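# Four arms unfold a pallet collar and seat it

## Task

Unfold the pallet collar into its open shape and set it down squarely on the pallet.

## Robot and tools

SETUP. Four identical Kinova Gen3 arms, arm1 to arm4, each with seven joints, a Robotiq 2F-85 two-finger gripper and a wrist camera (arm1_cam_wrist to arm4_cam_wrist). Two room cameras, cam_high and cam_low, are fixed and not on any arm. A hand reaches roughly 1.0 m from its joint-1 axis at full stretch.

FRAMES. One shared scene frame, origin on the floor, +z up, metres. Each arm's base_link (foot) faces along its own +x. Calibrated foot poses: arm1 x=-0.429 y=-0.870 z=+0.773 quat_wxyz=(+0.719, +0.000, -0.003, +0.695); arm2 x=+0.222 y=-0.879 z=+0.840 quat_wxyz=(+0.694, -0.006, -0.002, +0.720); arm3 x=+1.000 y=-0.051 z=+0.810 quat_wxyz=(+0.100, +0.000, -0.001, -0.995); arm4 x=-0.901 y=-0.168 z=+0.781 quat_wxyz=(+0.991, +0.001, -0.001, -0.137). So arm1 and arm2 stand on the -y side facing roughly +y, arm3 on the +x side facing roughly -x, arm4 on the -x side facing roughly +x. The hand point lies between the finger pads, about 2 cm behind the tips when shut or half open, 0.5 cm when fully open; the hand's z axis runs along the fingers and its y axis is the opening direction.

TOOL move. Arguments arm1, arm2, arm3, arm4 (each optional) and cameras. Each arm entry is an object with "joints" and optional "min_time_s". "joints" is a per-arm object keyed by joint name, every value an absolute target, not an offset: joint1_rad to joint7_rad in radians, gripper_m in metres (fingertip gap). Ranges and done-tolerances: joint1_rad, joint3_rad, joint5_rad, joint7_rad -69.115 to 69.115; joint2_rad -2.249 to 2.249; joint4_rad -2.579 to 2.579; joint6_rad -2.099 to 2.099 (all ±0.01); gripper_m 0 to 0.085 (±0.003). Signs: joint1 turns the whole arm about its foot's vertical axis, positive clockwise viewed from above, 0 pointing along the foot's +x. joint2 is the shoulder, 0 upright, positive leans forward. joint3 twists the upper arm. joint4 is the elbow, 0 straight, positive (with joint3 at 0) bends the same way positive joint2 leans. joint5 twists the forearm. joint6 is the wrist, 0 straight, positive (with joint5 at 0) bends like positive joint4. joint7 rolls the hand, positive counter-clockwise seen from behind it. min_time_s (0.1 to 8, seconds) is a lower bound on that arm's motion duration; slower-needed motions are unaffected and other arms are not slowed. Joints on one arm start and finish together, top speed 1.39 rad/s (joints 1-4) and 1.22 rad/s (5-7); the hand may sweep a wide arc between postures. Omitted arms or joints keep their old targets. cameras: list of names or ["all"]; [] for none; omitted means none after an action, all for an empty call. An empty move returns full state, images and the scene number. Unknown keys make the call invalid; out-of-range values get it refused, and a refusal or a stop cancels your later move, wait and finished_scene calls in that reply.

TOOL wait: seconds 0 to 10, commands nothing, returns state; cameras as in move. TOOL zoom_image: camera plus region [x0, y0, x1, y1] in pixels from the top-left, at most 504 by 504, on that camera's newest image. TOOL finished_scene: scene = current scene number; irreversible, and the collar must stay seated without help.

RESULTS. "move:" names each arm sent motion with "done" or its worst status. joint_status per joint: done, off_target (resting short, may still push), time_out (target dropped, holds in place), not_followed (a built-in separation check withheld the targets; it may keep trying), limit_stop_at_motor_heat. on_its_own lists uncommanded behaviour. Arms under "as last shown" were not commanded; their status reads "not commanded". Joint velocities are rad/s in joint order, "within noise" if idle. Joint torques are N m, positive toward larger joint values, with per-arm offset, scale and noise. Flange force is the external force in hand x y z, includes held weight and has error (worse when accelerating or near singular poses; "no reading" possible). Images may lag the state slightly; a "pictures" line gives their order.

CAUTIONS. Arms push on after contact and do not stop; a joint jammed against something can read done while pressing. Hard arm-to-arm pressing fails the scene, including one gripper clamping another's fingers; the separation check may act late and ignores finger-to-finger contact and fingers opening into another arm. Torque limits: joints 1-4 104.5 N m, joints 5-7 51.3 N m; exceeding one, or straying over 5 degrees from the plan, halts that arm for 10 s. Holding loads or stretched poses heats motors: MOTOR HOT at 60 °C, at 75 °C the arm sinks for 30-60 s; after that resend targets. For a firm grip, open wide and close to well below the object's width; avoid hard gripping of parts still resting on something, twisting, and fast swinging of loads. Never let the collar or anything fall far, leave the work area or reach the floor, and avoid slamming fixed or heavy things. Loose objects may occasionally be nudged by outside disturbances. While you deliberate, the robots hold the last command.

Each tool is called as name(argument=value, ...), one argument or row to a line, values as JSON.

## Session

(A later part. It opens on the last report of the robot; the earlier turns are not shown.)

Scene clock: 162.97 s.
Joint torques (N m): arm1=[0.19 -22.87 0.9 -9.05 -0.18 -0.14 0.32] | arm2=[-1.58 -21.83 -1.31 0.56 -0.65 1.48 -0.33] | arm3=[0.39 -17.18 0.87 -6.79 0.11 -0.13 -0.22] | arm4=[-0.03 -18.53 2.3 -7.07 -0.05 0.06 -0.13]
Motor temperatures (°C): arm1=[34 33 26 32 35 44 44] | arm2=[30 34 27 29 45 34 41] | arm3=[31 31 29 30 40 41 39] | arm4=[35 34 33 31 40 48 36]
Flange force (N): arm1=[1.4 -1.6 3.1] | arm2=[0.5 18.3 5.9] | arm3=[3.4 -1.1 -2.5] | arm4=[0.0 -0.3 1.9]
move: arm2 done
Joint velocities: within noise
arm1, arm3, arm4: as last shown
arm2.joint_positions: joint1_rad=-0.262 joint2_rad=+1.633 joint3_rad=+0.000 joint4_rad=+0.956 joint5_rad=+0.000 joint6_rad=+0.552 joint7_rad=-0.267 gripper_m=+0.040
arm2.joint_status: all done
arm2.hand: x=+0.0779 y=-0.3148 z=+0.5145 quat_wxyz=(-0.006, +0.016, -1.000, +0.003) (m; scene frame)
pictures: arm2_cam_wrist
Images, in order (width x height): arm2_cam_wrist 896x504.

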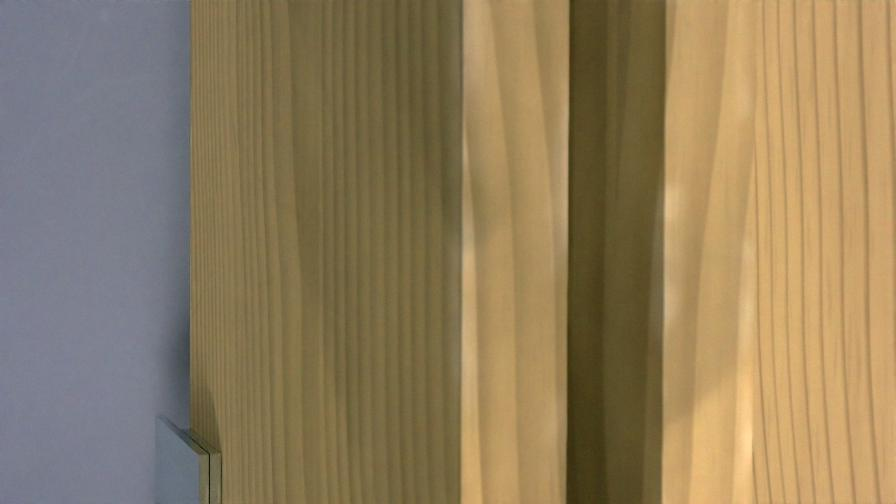

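zoom_image(
  camera="arm2_cam_wrist",
  region=[130, 300, 480, 504],
)

zoom_image(
  camera="arm2_cam_wrist",
  region=[440, 250, 800, 504],
)

wait(
  seconds=0,
  cameras=["all"],
)

Scaled by 1.440 from the camera's 896x504 image, which has a finer 1280x720 frame.

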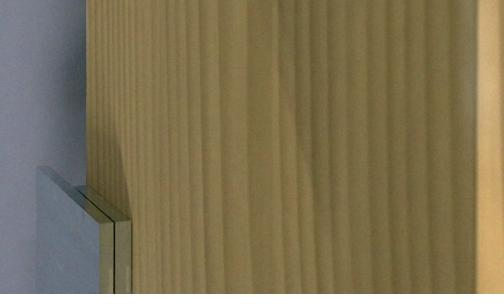

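Scaled by 1.400 from the camera's 896x504 image, which has a finer 1280x720 frame.

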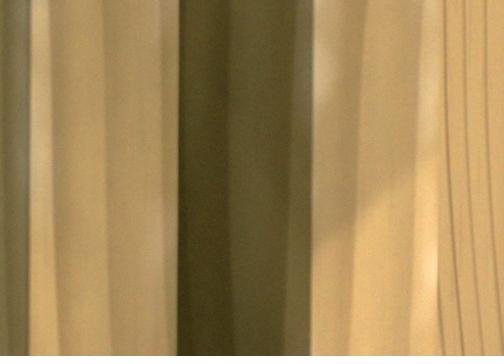

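Scene clock: 175.83 s.
Joint torques (N m): arm1=[0.19 -22.83 0.94 -9.11 -0.18 -0.15 0.3] | arm2=[-1.6 -22.03 -1.36 0.21 -0.6 1.42 -0.38] | arm3=[0.39 -17.25 0.84 -6.79 0.09 -0.14 -0.18] | arm4=[-0.08 -18.52 2.31 -7.05 -0.05 0.08 -0.13]
Motor temperatures (°C): arm1=[34 33 26 32 35 44 44] | arm2=[30 35 27 29 45 34 41] | arm3=[31 31 29 30 40 41 39] | arm4=[35 34 33 31 40 48 36]
Flange force (N): arm1=[1.5 -1.9 3.1] | arm2=[0.1 17.0 5.4] | arm3=[3.3 -0.9 -2.4] | arm4=[0.1 -0.4 1.9]
Joint velocities: within noise
arm1.joint_positions: joint1_rad=+0.218 joint2_rad=+0.743 joint3_rad=+0.000 joint4_rad=+1.347 joint5_rad=+0.000 joint6_rad=+1.051 joint7_rad=+0.304 gripper_m=+0.085
arm1.joint_status: not commanded
arm1.hand: x=-0.2663 y=-0.3366 z=+0.9034 quat_wxyz=(-0.003, +0.026, -1.000, -0.002) (m; scene frame)
arm2.joint_positions: joint1_rad=-0.262 joint2_rad=+1.633 joint3_rad=+0.000 joint4_rad=+0.956 joint5_rad=+0.000 joint6_rad=+0.552 joint7_rad=-0.267 gripper_m=+0.040
arm2.joint_status: all done
arm2.hand: x=+0.0779 y=-0.3147 z=+0.5146 quat_wxyz=(-0.006, +0.016, -1.000, +0.003) (m; scene frame)
arm3.joint_positions: joint1_rad=-0.317 joint2_rad=+0.655 joint3_rad=+0.000 joint4_rad=+1.680 joint5_rad=+0.000 joint6_rad=+0.807 joint7_rad=+1.105 gripper_m=+0.085
arm3.joint_status: not commanded
arm3.hand: x=+0.5680 y=-0.2677 z=+0.8996 quat_wxyz=(-0.001, -1.000, -0.026, +0.000) (m; scene frame)
arm4.joint_positions: joint1_rad=+0.105 joint2_rad=+0.574 joint3_rad=+0.000 joint4_rad=+1.720 joint5_rad=+0.000 joint6_rad=+0.847 joint7_rad=+2.003 gripper_m=+0.085
arm4.joint_status: not commanded
arm4.hand: x=-0.4788 y=-0.3633 z=+0.8998 quat_wxyz=(-0.001, +0.026, -1.000, -0.001) (m; scene frame)
pictures: arm1_cam_wrist, arm2_cam_wrist, arm3_cam_wrist, arm4_cam_wrist, cam_high, cam_low
Images, in order (width x height): arm1_cam_wrist 896x504, arm2_cam_wrist 896x504, arm3_cam_wrist 896x504, arm4_cam_wrist 896x504, cam_high 896x504, cam_low 896x504.

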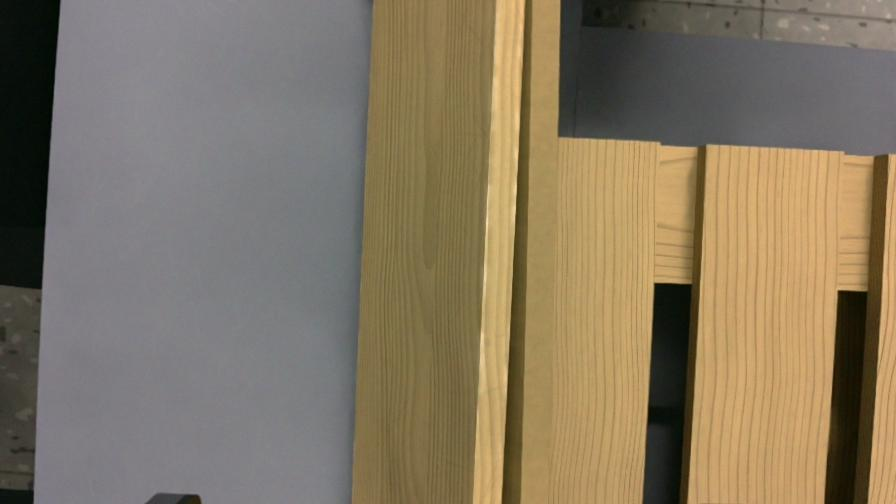

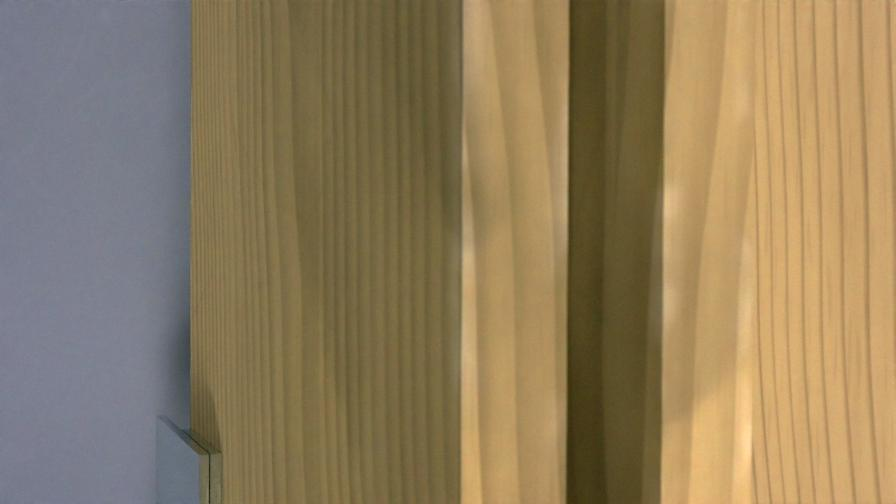

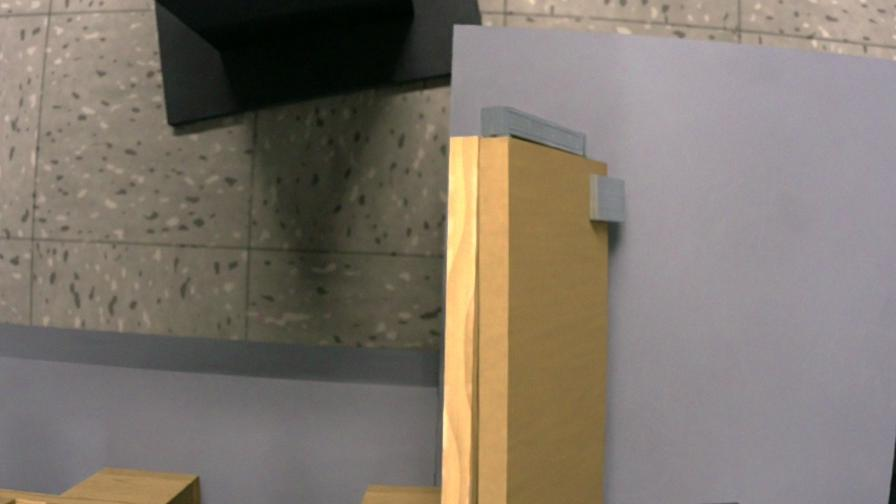

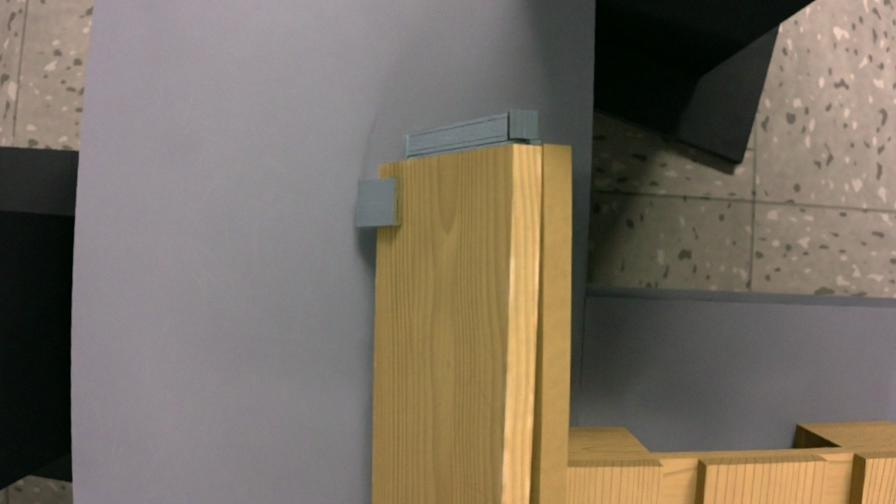

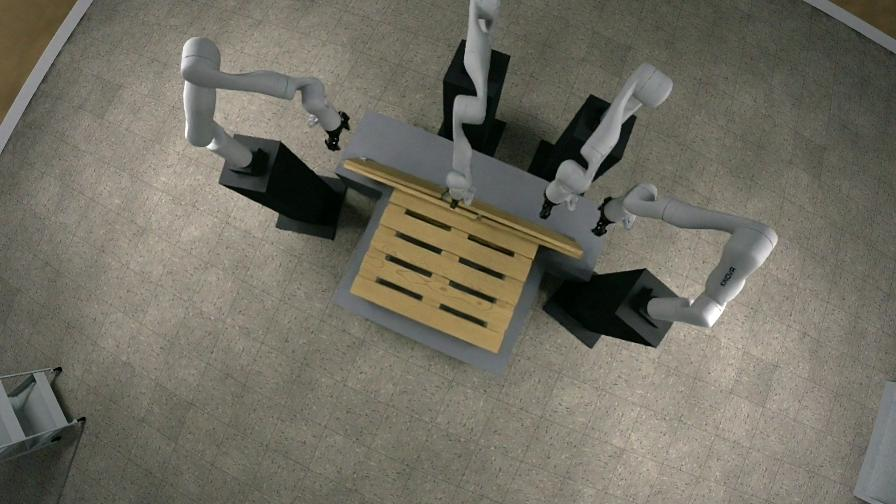

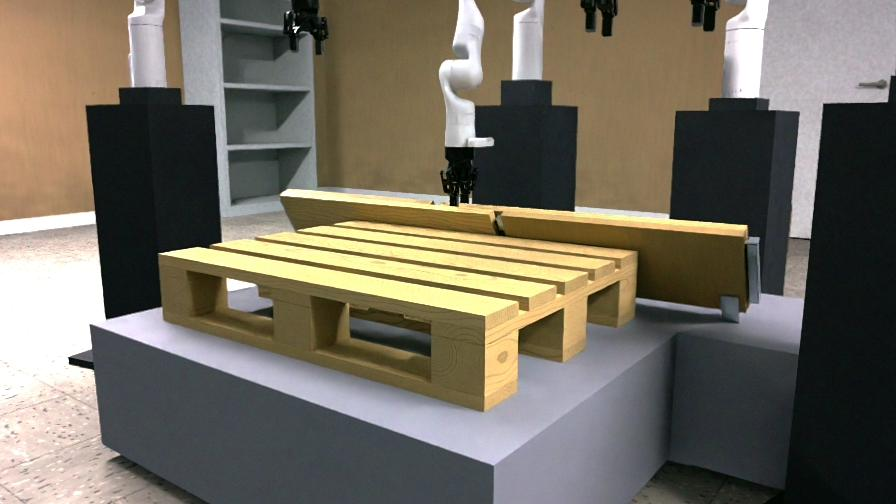

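zoom_image(
  camera="arm4_cam_wrist",
  region=[340, 90, 600, 290],
)

zoom_image(
  camera="cam_low",
  region=[480, 180, 800, 340],
)

zoom_image(
  camera="cam_low",
  region=[270, 130, 550, 260],
)

zoom_image(
  camera="arm3_cam_wrist",
  region=[420, 90, 660, 290],
)

Scaled by 1.938 from the camera's 896x504 image, which has a finer 1280x720 frame.

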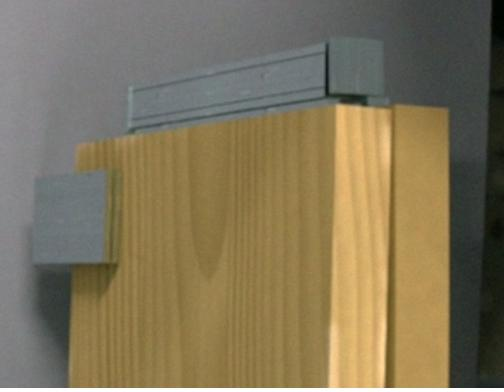

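Scaled by 1.575 from the camera's 896x504 image, which has a finer 1280x720 frame.

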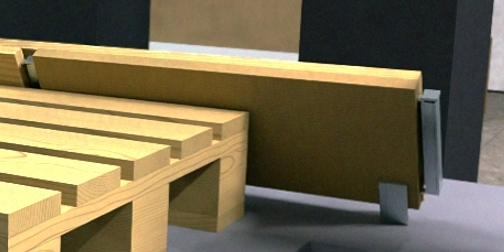

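Scaled by 1.800 from the camera's 896x504 image, which has a finer 1280x720 frame.

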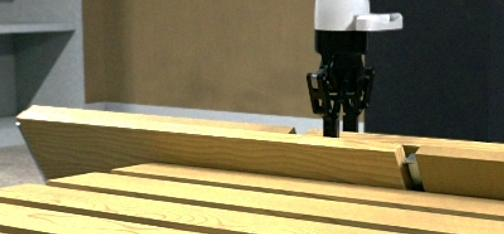

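Scaled by 2.100 from the camera's 896x504 image, which has a finer 1280x720 frame.

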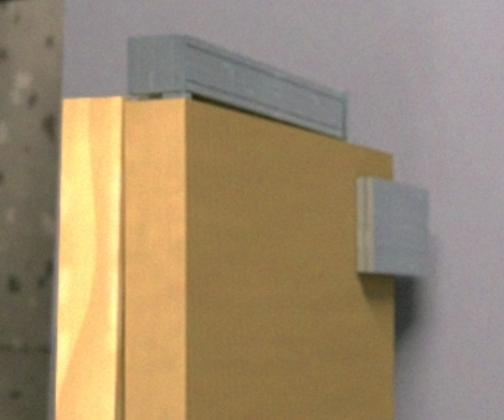

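zoom_image(
  camera="arm1_cam_wrist",
  region=[340, 180, 580, 320],
)

zoom_image(
  camera="arm4_cam_wrist",
  region=[350, 180, 590, 320],
)

zoom_image(
  camera="arm3_cam_wrist",
  region=[420, 180, 660, 320],
)

Scaled by 2.100 from the camera's 896x504 image, which has a finer 1280x720 frame.

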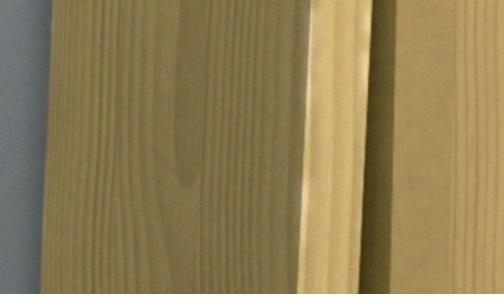

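Scaled by 2.100 from the camera's 896x504 image, which has a finer 1280x720 frame.

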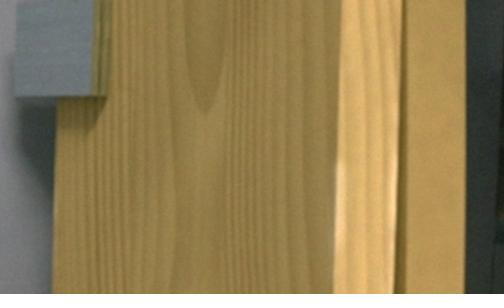

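Scaled by 2.100 from the camera's 896x504 image, which has a finer 1280x720 frame.

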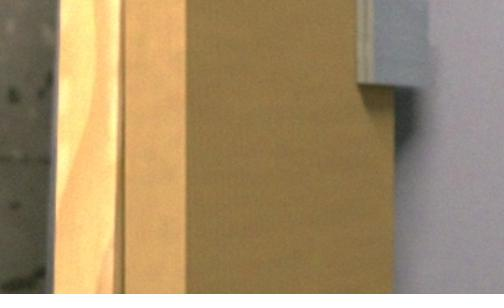

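move(
  arm2={"joints": {"joint1_rad": -0.262, "joint2_rad": 1.303, "joint4_rad": 1.243, "joint6_rad": 0.596, "joint7_rad": -0.267}, "min_time_s": 1.5},
  arm3={"joints": {"joint1_rad": -0.2188, "joint2_rad": 1.2805, "joint4_rad": 1.6085, "joint6_rad": 0.2526, "joint7_rad": -0.4191, "gripper_m": 0.0}, "min_time_s": 2},
  arm4={"joints": {"joint1_rad": -0.1444, "joint2_rad": 1.1848, "joint4_rad": 1.9014, "joint6_rad": 0.0554, "joint7_rad": 3.2719, "gripper_m": 0.0}, "min_time_s": 2},
  cameras=["arm2_cam_wrist", "arm3_cam_wrist", "arm4_cam_wrist", "cam_low"],
)

Scene clock: 238.23 s.
Joint torques (N m): arm1=[0.22 -22.88 0.88 -9.04 -0.17 -0.15 0.26] | arm2=[-0.12 -23.6 0.11 -2.87 -0.24 -0.34 -0.43] | arm3=[0.37 -19.92 0.97 -2.54 0.11 -0.23 -0.18] | arm4=[-0.08 -20 2.56 -0.56 -0.06 0 -0.15]
Motor temperatures (°C): arm1=[34 33 26 32 35 44 43] | arm2=[30 36 27 28 45 34 41] | arm3=[31 32 28 30 40 41 38] | arm4=[35 34 32 31 40 48 36]
Flange force (N): arm1=[1.3 -1.5 3.1] | arm2=[0.9 9.6 -0.2] | arm3=[0.1 -1.5 -4.2] | arm4=[0.5 0.2 1.8]
move: arm2 done; arm3 done; arm4 done
Joint velocities: within noise
arm1: as last shown
arm2.joint_positions: joint1_rad=-0.262 joint2_rad=+1.303 joint3_rad=+0.000 joint4_rad=+1.243 joint5_rad=+0.000 joint6_rad=+0.596 joint7_rad=-0.267 gripper_m=+0.040
arm2.joint_status: all done
arm2.hand: x=+0.0772 y=-0.3167 z=+0.6596 quat_wxyz=(-0.006, +0.016, -1.000, +0.003) (m; scene frame)
arm3.joint_positions: joint1_rad=-0.219 joint2_rad=+1.280 joint3_rad=+0.000 joint4_rad=+1.608 joint5_rad=+0.000 joint6_rad=+0.253 joint7_rad=-0.419 gripper_m=+0.000
arm3.joint_status: all done
arm3.hand: x=+0.5500 y=-0.2241 z=+0.5994 quat_wxyz=(-0.001, -0.707, +0.707, -0.001) (m; scene frame)
arm4.joint_positions: joint1_rad=-0.144 joint2_rad=+1.185 joint3_rad=+0.000 joint4_rad=+1.901 joint5_rad=+0.000 joint6_rad=+0.055 joint7_rad=+3.272 gripper_m=+0.000
arm4.joint_status: all done
arm4.hand: x=-0.4997 y=-0.2451 z=+0.5993 quat_wxyz=(-0.001, +0.707, -0.707, +0.000) (m; scene frame)
pictures: arm2_cam_wrist, arm3_cam_wrist, arm4_cam_wrist, cam_low
Images, in order (width x height): arm2_cam_wrist 896x504, arm3_cam_wrist 896x504, arm4_cam_wrist 896x504, cam_low 896x504.

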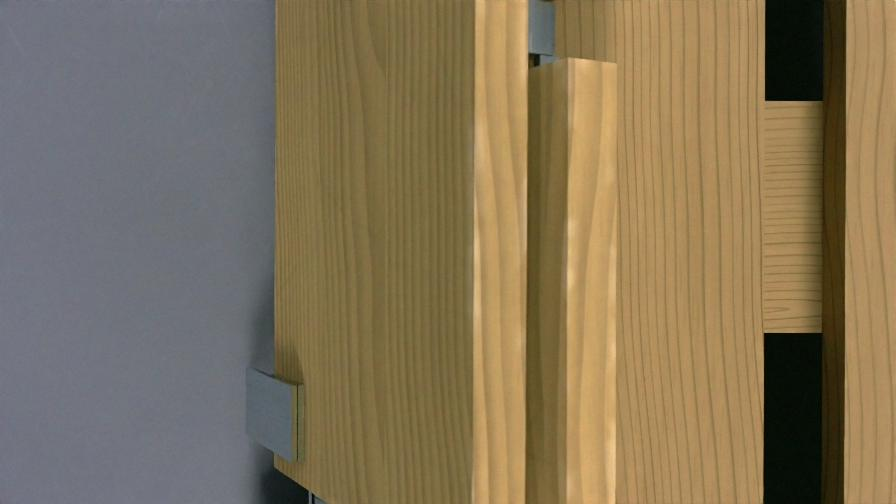

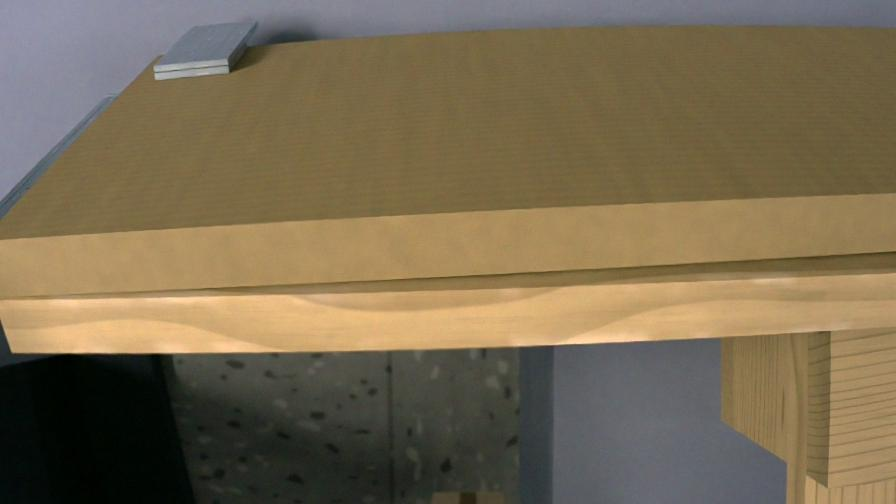

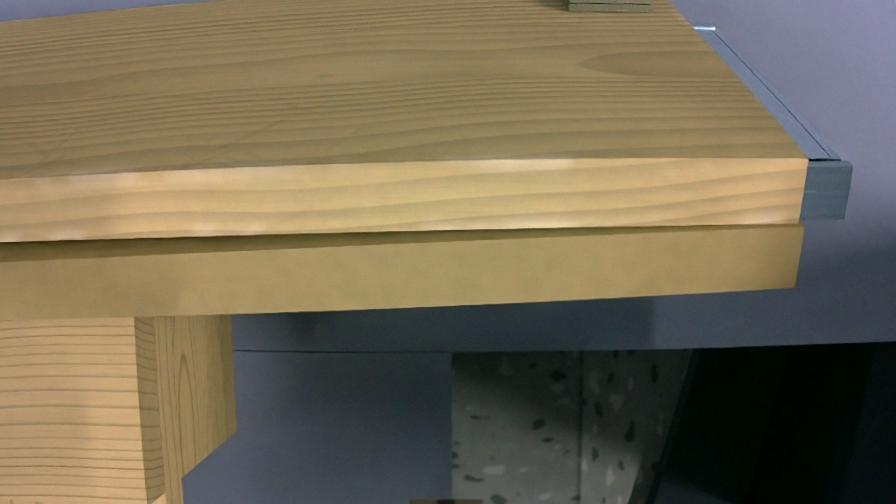

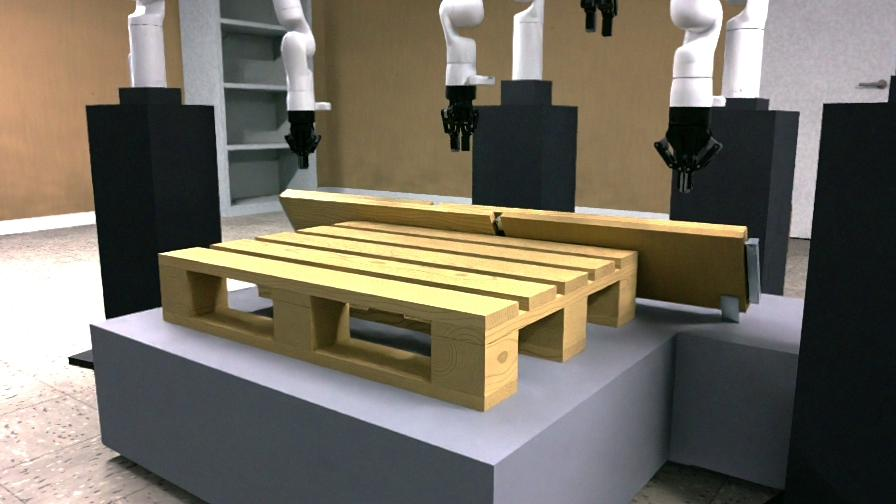

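move(
  arm3={"joints": {"joint1_rad": -0.2184, "joint2_rad": 1.572, "joint4_rad": 1.3747, "joint6_rad": 0.1949, "joint7_rad": -0.4186}, "min_time_s": 1.5},
  arm4={"joints": {"joint1_rad": -0.1438, "joint2_rad": 1.4907, "joint4_rad": 1.6905, "joint6_rad": -0.0396, "joint7_rad": 3.2725}, "min_time_s": 1.5},
  cameras=["arm3_cam_wrist", "arm4_cam_wrist", "cam_low"],
)

Scene clock: 243.20 s.
Joint torques (N m): arm1=[0.07 -22.87 0.87 -9 -0.15 -0.14 0.28] | arm2=[-0.15 -23.53 0.12 -2.76 -0.14 -0.31 -0.38] | arm3=[0.35 -20.26 1.02 -2.07 0.11 -0.22 -0.21] | arm4=[-0.07 -20.55 2.6 0.38 -0.07 0.03 -0.14]
Motor temperatures (°C): arm1=[34 33 26 32 35 44 43] | arm2=[30 36 27 28 45 34 41] | arm3=[31 32 28 30 40 41 38] | arm4=[35 34 32 31 40 48 36]
Flange force (N): arm1=[1.1 -1.5 3.0] | arm2=[1.0 9.9 -0.2] | arm3=[0.1 -1.4 -4.4] | arm4=[0.2 0.1 1.8]
move: arm3 done; arm4 done
Joint velocities: within noise
arm1, arm2: as last shown
arm3.joint_positions: joint1_rad=-0.218 joint2_rad=+1.572 joint3_rad=+0.000 joint4_rad=+1.375 joint5_rad=+0.000 joint6_rad=+0.195 joint7_rad=-0.419 gripper_m=+0.000
arm3.joint_status: all done
arm3.hand: x=+0.5500 y=-0.2241 z=+0.4744 quat_wxyz=(-0.001, -0.707, +0.707, -0.001) (m; scene frame)
arm4.joint_positions: joint1_rad=-0.144 joint2_rad=+1.491 joint3_rad=+0.000 joint4_rad=+1.691 joint5_rad=+0.000 joint6_rad=-0.040 joint7_rad=+3.273 gripper_m=+0.000
arm4.joint_status: all done
arm4.hand: x=-0.4998 y=-0.2451 z=+0.4743 quat_wxyz=(-0.001, +0.707, -0.707, +0.000) (m; scene frame)
pictures: arm3_cam_wrist, arm4_cam_wrist, cam_low
Images, in order (width x height): arm3_cam_wrist 896x504, arm4_cam_wrist 896x504, cam_low 896x504.

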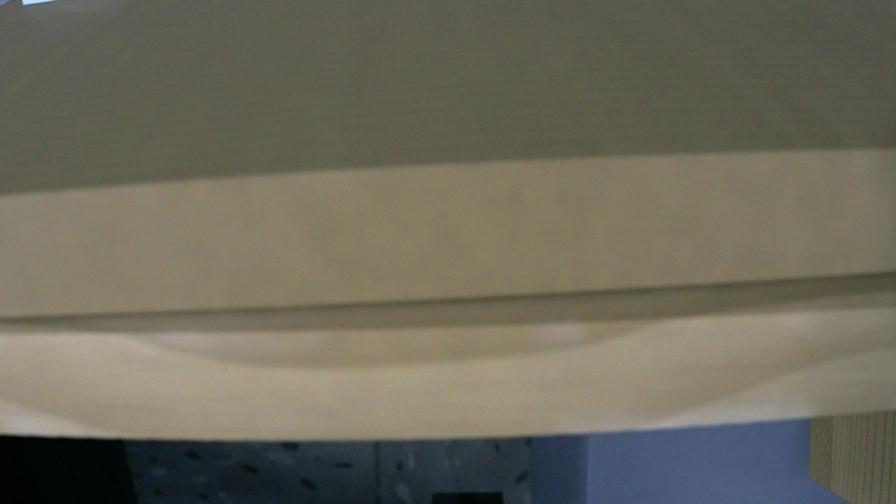

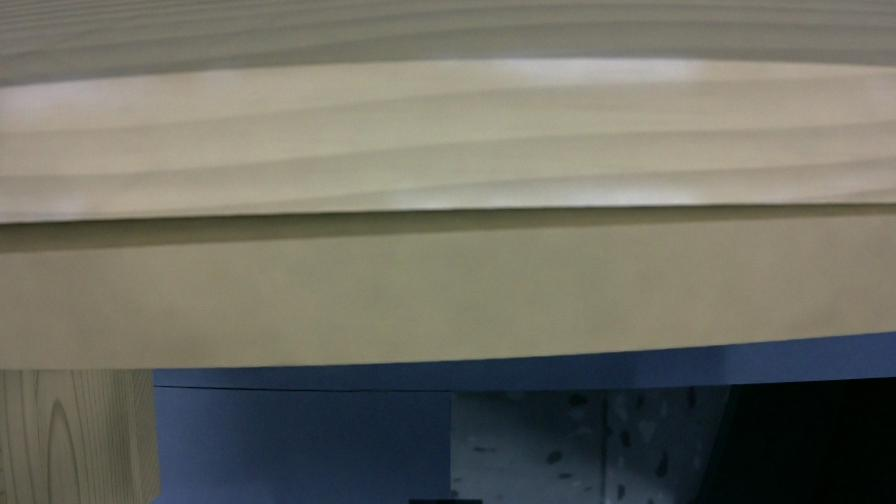

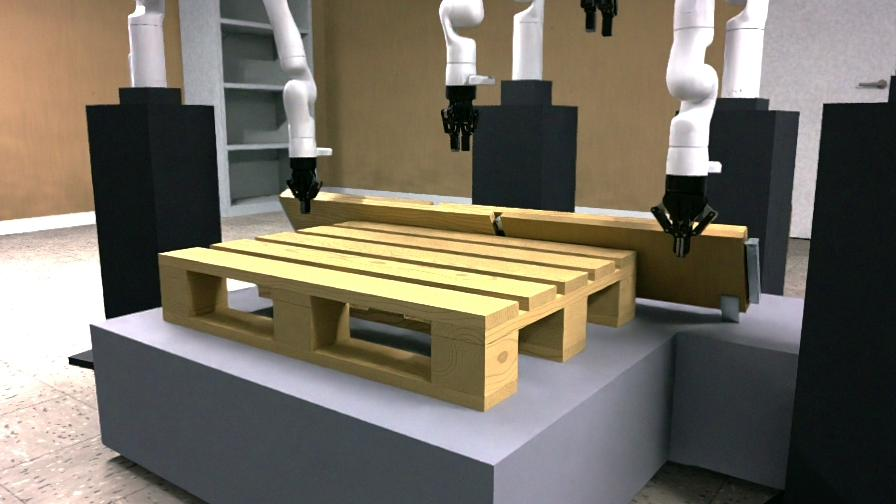

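move(
  arm2={"joints": {"joint1_rad": -0.3708, "joint2_rad": 1.3215, "joint4_rad": 1.7519, "joint6_rad": 0.0682, "joint7_rad": -0.3754}, "min_time_s": 1.5},
  arm4={"joints": {"joint1_rad": -0.1112, "joint2_rad": 1.4906, "joint4_rad": 1.6781, "joint6_rad": -0.0271, "joint7_rad": 3.3052}, "min_time_s": 1.0},
)

move(
  arm2={"joints": {"joint1_rad": -0.3728, "joint2_rad": 1.5721, "joint4_rad": 1.5397, "joint6_rad": 0.0298, "joint7_rad": -0.3774}, "min_time_s": 1.2},
  cameras=["arm2_cam_wrist", "arm4_cam_wrist"],
)

Scene clock: 252.57 s.
Joint torques (N m): arm1=[0.22 -22.85 0.9 -9.02 -0.17 -0.23 0.28] | arm2=[-0.16 -19.39 0.1 1.48 -0.19 -0.28 -0.36] | arm3=[0.33 -20.27 1 -2.06 0.13 -0.18 -0.17] | arm4=[-0.04 -20.63 2.58 0.22 -0.07 0.02 -0.13]
Motor temperatures (°C): arm1=[34 33 26 32 35 44 43] | arm2=[30 37 27 28 45 34 41] | arm3=[31 32 28 30 40 41 38] | arm4=[35 34 32 31 40 48 36]
Flange force (N): arm1=[1.3 -1.3 2.8] | arm2=[1.0 7.5 0.6] | arm3=[0.1 -1.5 -4.4] | arm4=[0.1 0.2 1.6]
move: arm2 done; arm4 done
Joint velocities: within noise
arm1, arm3: as last shown
arm2.joint_positions: joint1_rad=-0.371 joint2_rad=+1.321 joint3_rad=+0.000 joint4_rad=+1.752 joint5_rad=+0.000 joint6_rad=+0.068 joint7_rad=-0.375 gripper_m=+0.040
arm2.joint_status: all done
arm2.hand: x=+0.0780 y=-0.4767 z=+0.5995 quat_wxyz=(-0.006, +0.016, -1.000, +0.003) (m; scene frame)
arm4.joint_positions: joint1_rad=-0.111 joint2_rad=+1.491 joint3_rad=+0.000 joint4_rad=+1.678 joint5_rad=+0.000 joint6_rad=-0.027 joint7_rad=+3.305 gripper_m=+0.000
arm4.joint_status: all done
arm4.hand: x=-0.4987 y=-0.2588 z=+0.4742 quat_wxyz=(-0.001, +0.707, -0.707, +0.000) (m; scene frame)
pictures: none

Scene clock: 254.10 s.
Joint torques (N m): arm1=[0.18 -22.89 0.91 -9 -0.16 -0.15 0.33] | arm2=[-0.24 -19.49 0.11 1.73 -0.22 -0.27 -0.39] | arm3=[0.36 -20.2 1.01 -2.02 0.1 -0.21 -0.2] | arm4=[-0.05 -20.63 2.57 0.21 -0.09 0.02 -0.13]
Motor temperatures (°C): arm1=[34 33 26 32 35 44 43] | arm2=[30 37 27 28 45 34 41] | arm3=[31 32 28 30 40 41 38] | arm4=[35 35 32 31 40 48 36]
Flange force (N): arm1=[1.3 -1.3 3.0] | arm2=[0.7 7.3 1.9] | arm3=[0.1 -1.3 -4.5] | arm4=[0.2 0.2 1.6]
move: arm2 done
Joint velocities: within noise
arm1, arm3, arm4: as last shown
arm2.joint_positions: joint1_rad=-0.373 joint2_rad=+1.572 joint3_rad=+0.000 joint4_rad=+1.540 joint5_rad=+0.000 joint6_rad=+0.030 joint7_rad=-0.377 gripper_m=+0.040
arm2.joint_status: all done
arm2.hand: x=+0.0781 y=-0.4766 z=+0.4945 quat_wxyz=(-0.006, +0.016, -1.000, +0.003) (m; scene frame)
pictures: arm2_cam_wrist, arm4_cam_wrist
Images, in order (width x height): arm2_cam_wrist 896x504, arm4_cam_wrist 896x504.

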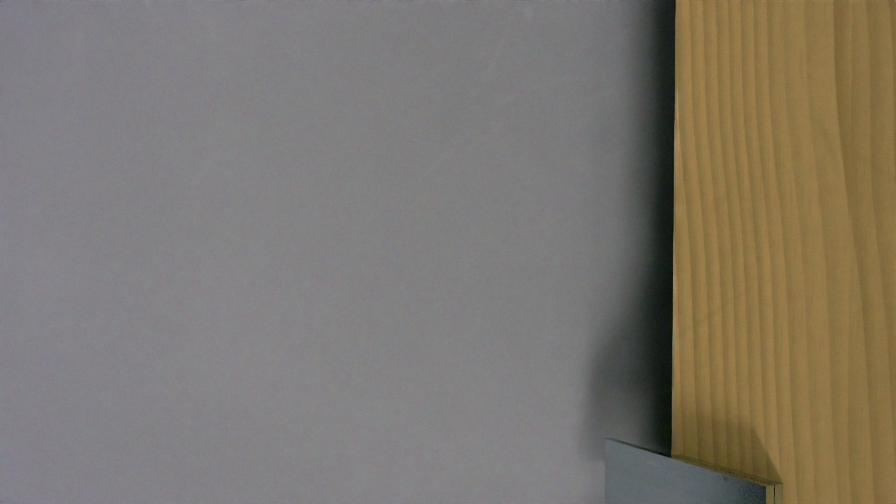

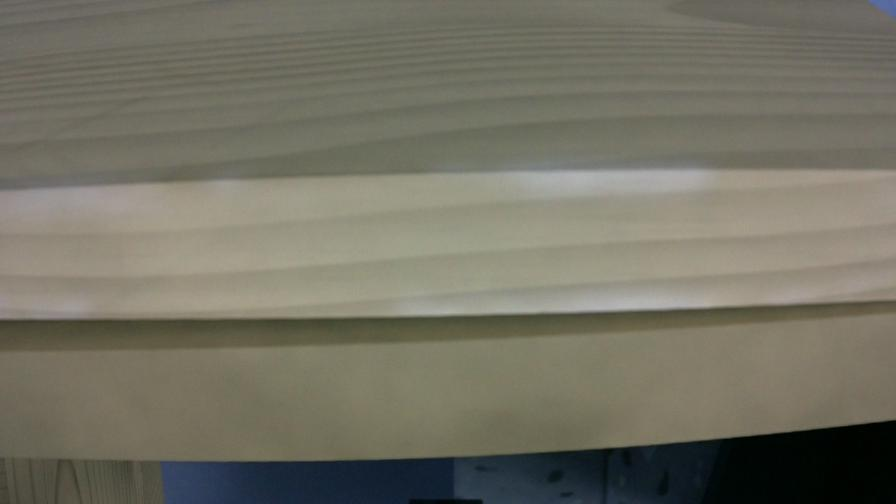

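move(
  arm3={"joints": {"joint1_rad": -0.335, "joint2_rad": 1.588, "joint4_rad": 1.27, "joint6_rad": 0.2836, "joint7_rad": -0.5353}, "min_time_s": 3},
  arm4={"joints": {"joint1_rad": 0.0429, "joint2_rad": 1.4902, "joint4_rad": 1.6194, "joint6_rad": 0.032, "joint7_rad": 3.4593}, "min_time_s": 3},
  cameras=["arm1_cam_wrist", "arm2_cam_wrist", "arm3_cam_wrist", "arm4_cam_wrist", "cam_low"],
)

Scene clock: 258.33 s.
Joint torques (N m): arm1=[0.21 -22.96 0.91 -9.04 -0.17 -0.17 0.26] | arm2=[-0.17 -19.51 0.08 1.82 -0.18 -0.31 -0.44] | arm3=[-4.54 -14.79 -4.48 -2.37 -0.57 -0.56 -0.14] | arm4=[3.64 -19.46 7.58 -0.45 -0.09 -0.05 -0.23]
Motor temperatures (°C): arm1=[34 33 26 32 35 44 43] | arm2=[30 37 27 28 45 34 41] | arm3=[31 32 28 30 39 41 38] | arm4=[35 35 32 31 40 48 36]
Flange force (N): arm1=[1.3 -1.3 3.1] | arm2=[0.9 7.6 2.1] | arm3=[-9.2 2.0 -18.2] | arm4=[-7.8 -2.1 -2.7]
move: arm3 done; arm4 done
Joint velocities: within noise
arm1, arm2: as last shown
arm3.joint_positions: joint1_rad=-0.335 joint2_rad=+1.588 joint3_rad=+0.000 joint4_rad=+1.270 joint5_rad=+0.000 joint6_rad=+0.284 joint7_rad=-0.535 gripper_m=+0.000
arm3.joint_status: all done
arm3.hand: x=+0.5500 y=-0.2891 z=+0.4744 quat_wxyz=(-0.001, -0.707, +0.707, -0.001) (m; scene frame)
arm4.joint_positions: joint1_rad=+0.043 joint2_rad=+1.490 joint3_rad=+0.000 joint4_rad=+1.619 joint5_rad=+0.000 joint6_rad=+0.032 joint7_rad=+3.459 gripper_m=+0.000
arm4.joint_status: all done
arm4.hand: x=-0.4999 y=-0.3251 z=+0.4743 quat_wxyz=(-0.001, +0.707, -0.707, +0.000) (m; scene frame)
pictures: arm1_cam_wrist, arm2_cam_wrist, arm3_cam_wrist, arm4_cam_wrist, cam_low
Images, in order (width x height): arm1_cam_wrist 896x504, arm2_cam_wrist 896x504, arm3_cam_wrist 896x504, arm4_cam_wrist 896x504, cam_low 896x504.

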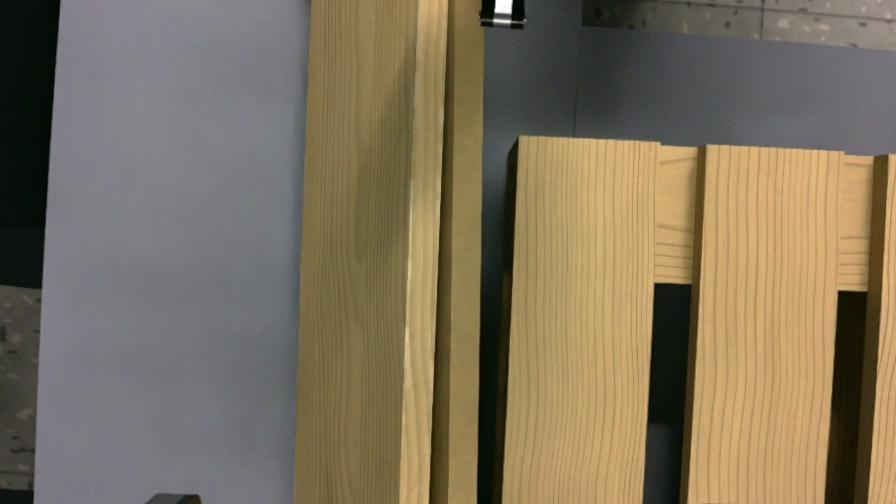

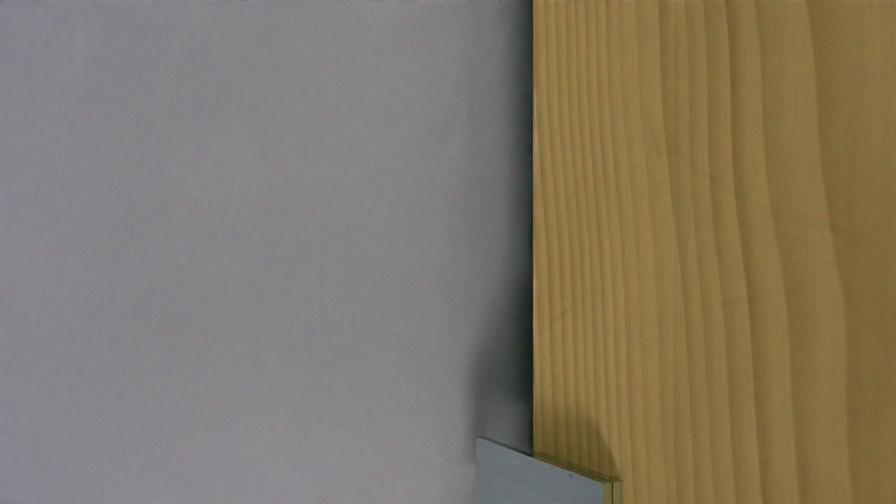

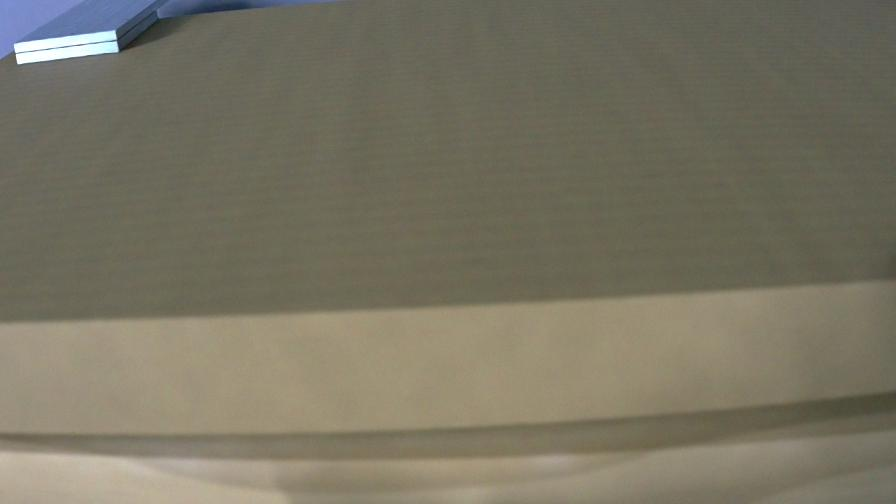

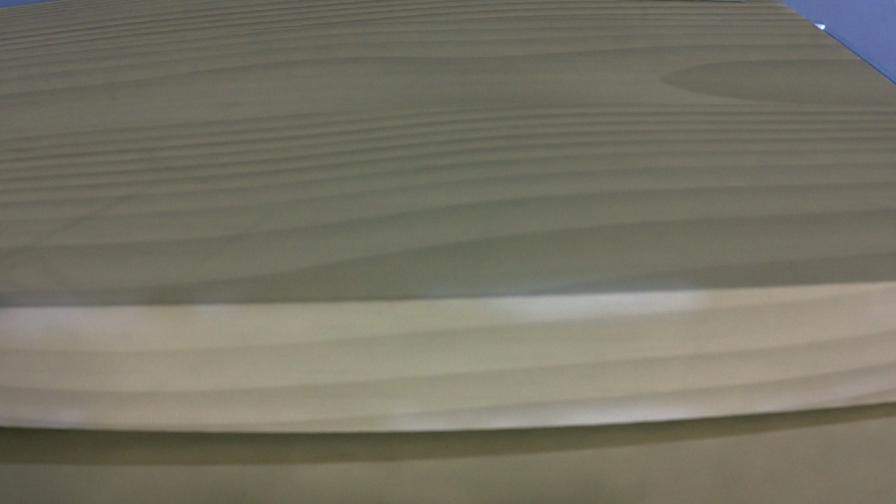

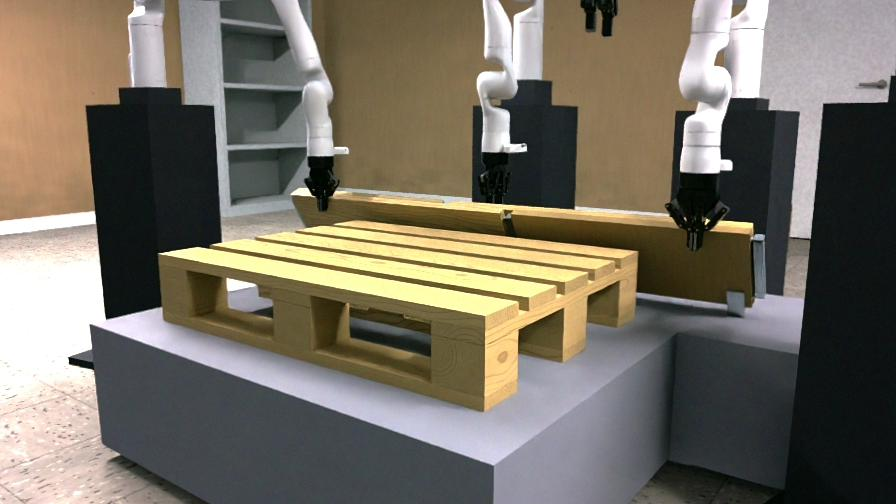

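move(
  arm2={"joints": {"joint1_rad": -0.4067, "joint2_rad": 1.5741, "joint4_rad": 1.6389, "joint6_rad": -0.0715, "joint7_rad": -0.4113}, "min_time_s": 1.0},
  arm3={"joints": {"joint1_rad": -0.3844, "joint2_rad": 1.5431, "joint4_rad": 1.2653, "joint6_rad": 0.3332, "joint7_rad": -0.5847}, "min_time_s": 2.5},
  arm4={"joints": {"joint1_rad": 0.1096, "joint2_rad": 1.4354, "joint4_rad": 1.627, "joint6_rad": 0.0792, "joint7_rad": 3.526}, "min_time_s": 2.5},
  cameras=["arm1_cam_wrist", "arm2_cam_wrist", "arm3_cam_wrist", "arm4_cam_wrist", "cam_low"],
)

Scene clock: 275.20 s.
Joint torques (N m): arm1=[0.21 -22.87 0.84 -9.09 -0.19 -0.17 0.3] | arm2=[-0.18 -18.67 0.12 2.79 -0.14 -0.35 -0.37] | arm3=[0.02 -21.71 0.61 -3.55 0.05 -0.32 -0.17] | arm4=[0.87 -22.06 3.83 -1.28 -0.05 -0.24 -0.14]
Motor temperatures (°C): arm1=[34 34 26 32 35 44 43] | arm2=[30 36 27 28 45 34 41] | arm3=[31 32 28 30 39 41 38] | arm4=[35 35 32 30 40 48 36]
Flange force (N): arm1=[1.4 -1.7 3.1] | arm2=[1.2 7.6 2.4] | arm3=[-1.4 -2.1 -4.5] | arm4=[-1.8 0.2 1.9]
move: arm2 done; arm3 done; arm4 done
Joint velocities: within noise
arm1: as last shown
arm2.joint_positions: joint1_rad=-0.407 joint2_rad=+1.574 joint3_rad=+0.000 joint4_rad=+1.639 joint5_rad=+0.000 joint6_rad=-0.071 joint7_rad=-0.411 gripper_m=+0.040
arm2.joint_status: all done
arm2.hand: x=+0.0781 y=-0.5106 z=+0.4945 quat_wxyz=(-0.006, +0.016, -1.000, +0.003) (m; scene frame)
arm3.joint_positions: joint1_rad=-0.384 joint2_rad=+1.543 joint3_rad=+0.000 joint4_rad=+1.265 joint5_rad=+0.000 joint6_rad=+0.333 joint7_rad=-0.585 gripper_m=+0.000
arm3.joint_status: all done
arm3.hand: x=+0.5500 y=-0.3191 z=+0.4981 quat_wxyz=(-0.001, -0.707, +0.707, -0.001) (m; scene frame)
arm4.joint_positions: joint1_rad=+0.110 joint2_rad=+1.435 joint3_rad=+0.000 joint4_rad=+1.627 joint5_rad=+0.000 joint6_rad=+0.079 joint7_rad=+3.526 gripper_m=+0.000
arm4.joint_status: all done
arm4.hand: x=-0.5000 y=-0.3561 z=+0.4979 quat_wxyz=(-0.001, +0.707, -0.707, +0.000) (m; scene frame)
pictures: arm1_cam_wrist, arm2_cam_wrist, arm3_cam_wrist, arm4_cam_wrist, cam_low
Images, in order (width x height): arm1_cam_wrist 896x504, arm2_cam_wrist 896x504, arm3_cam_wrist 896x504, arm4_cam_wrist 896x504, cam_low 896x504.

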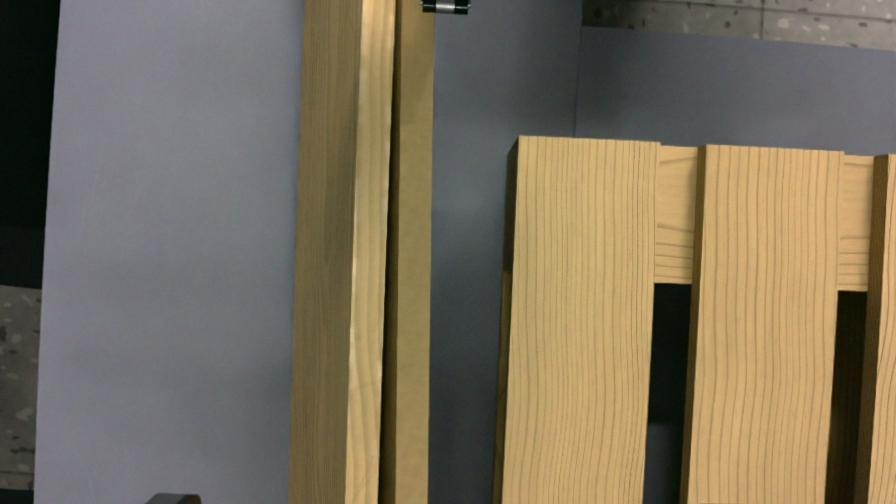

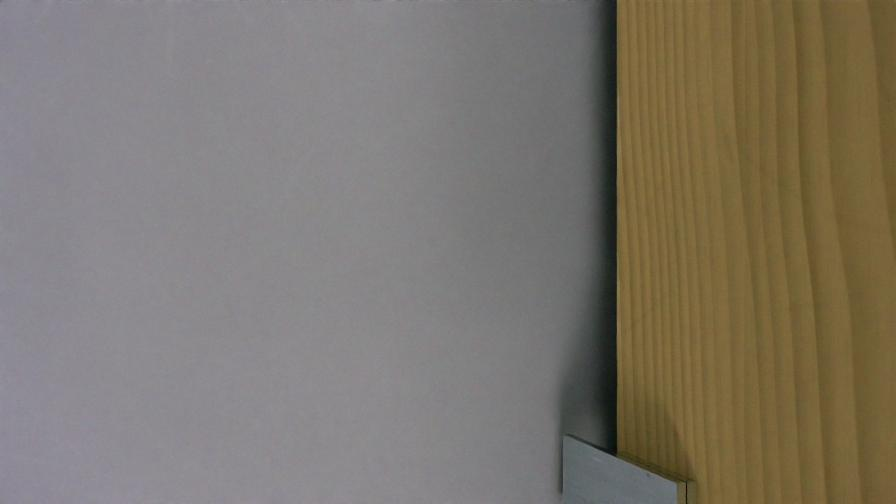

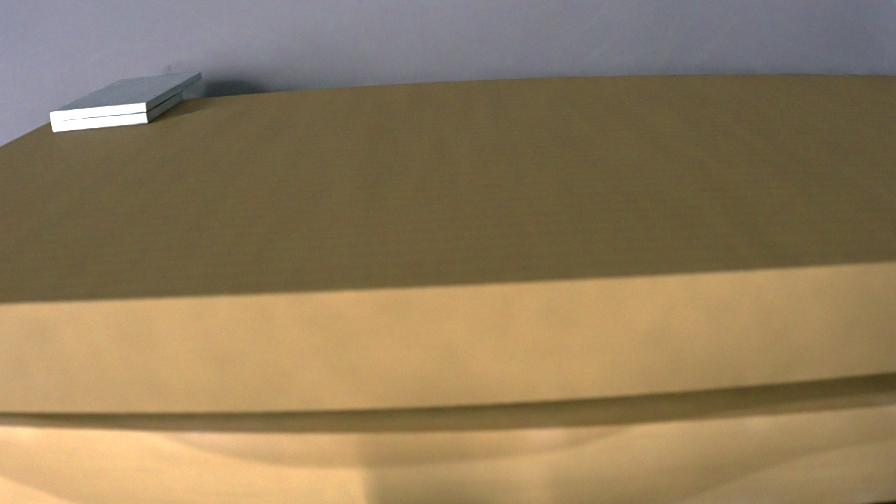

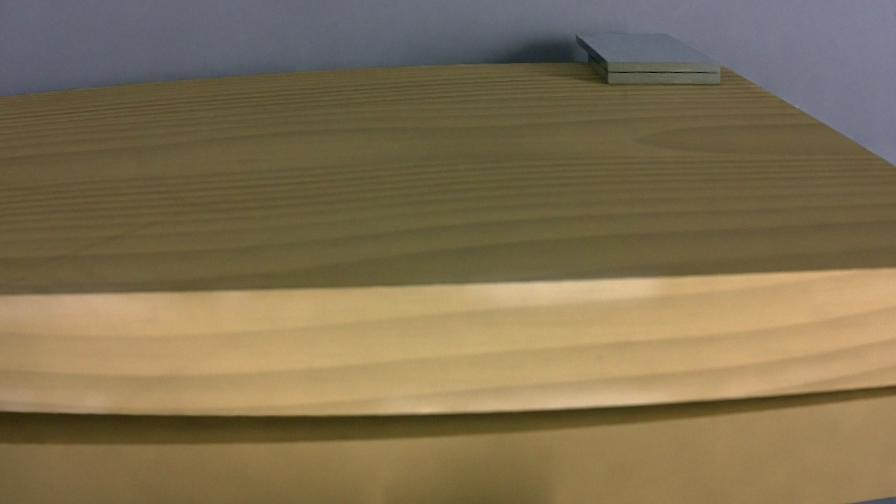

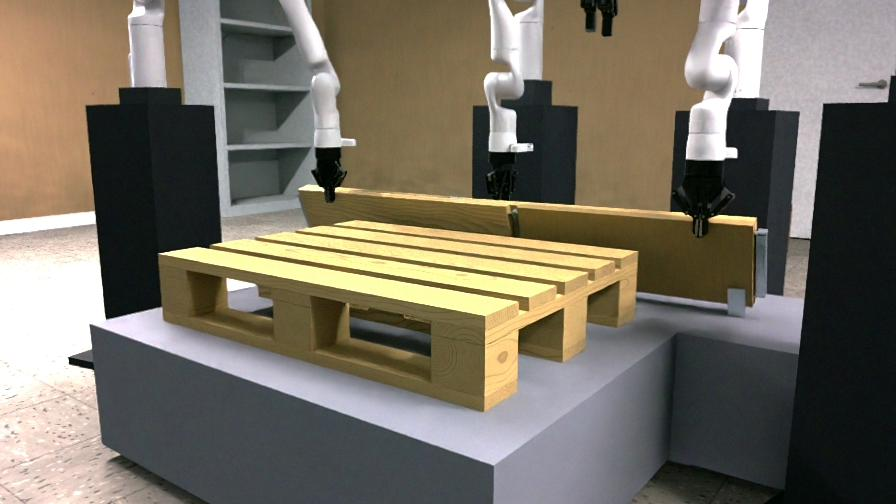

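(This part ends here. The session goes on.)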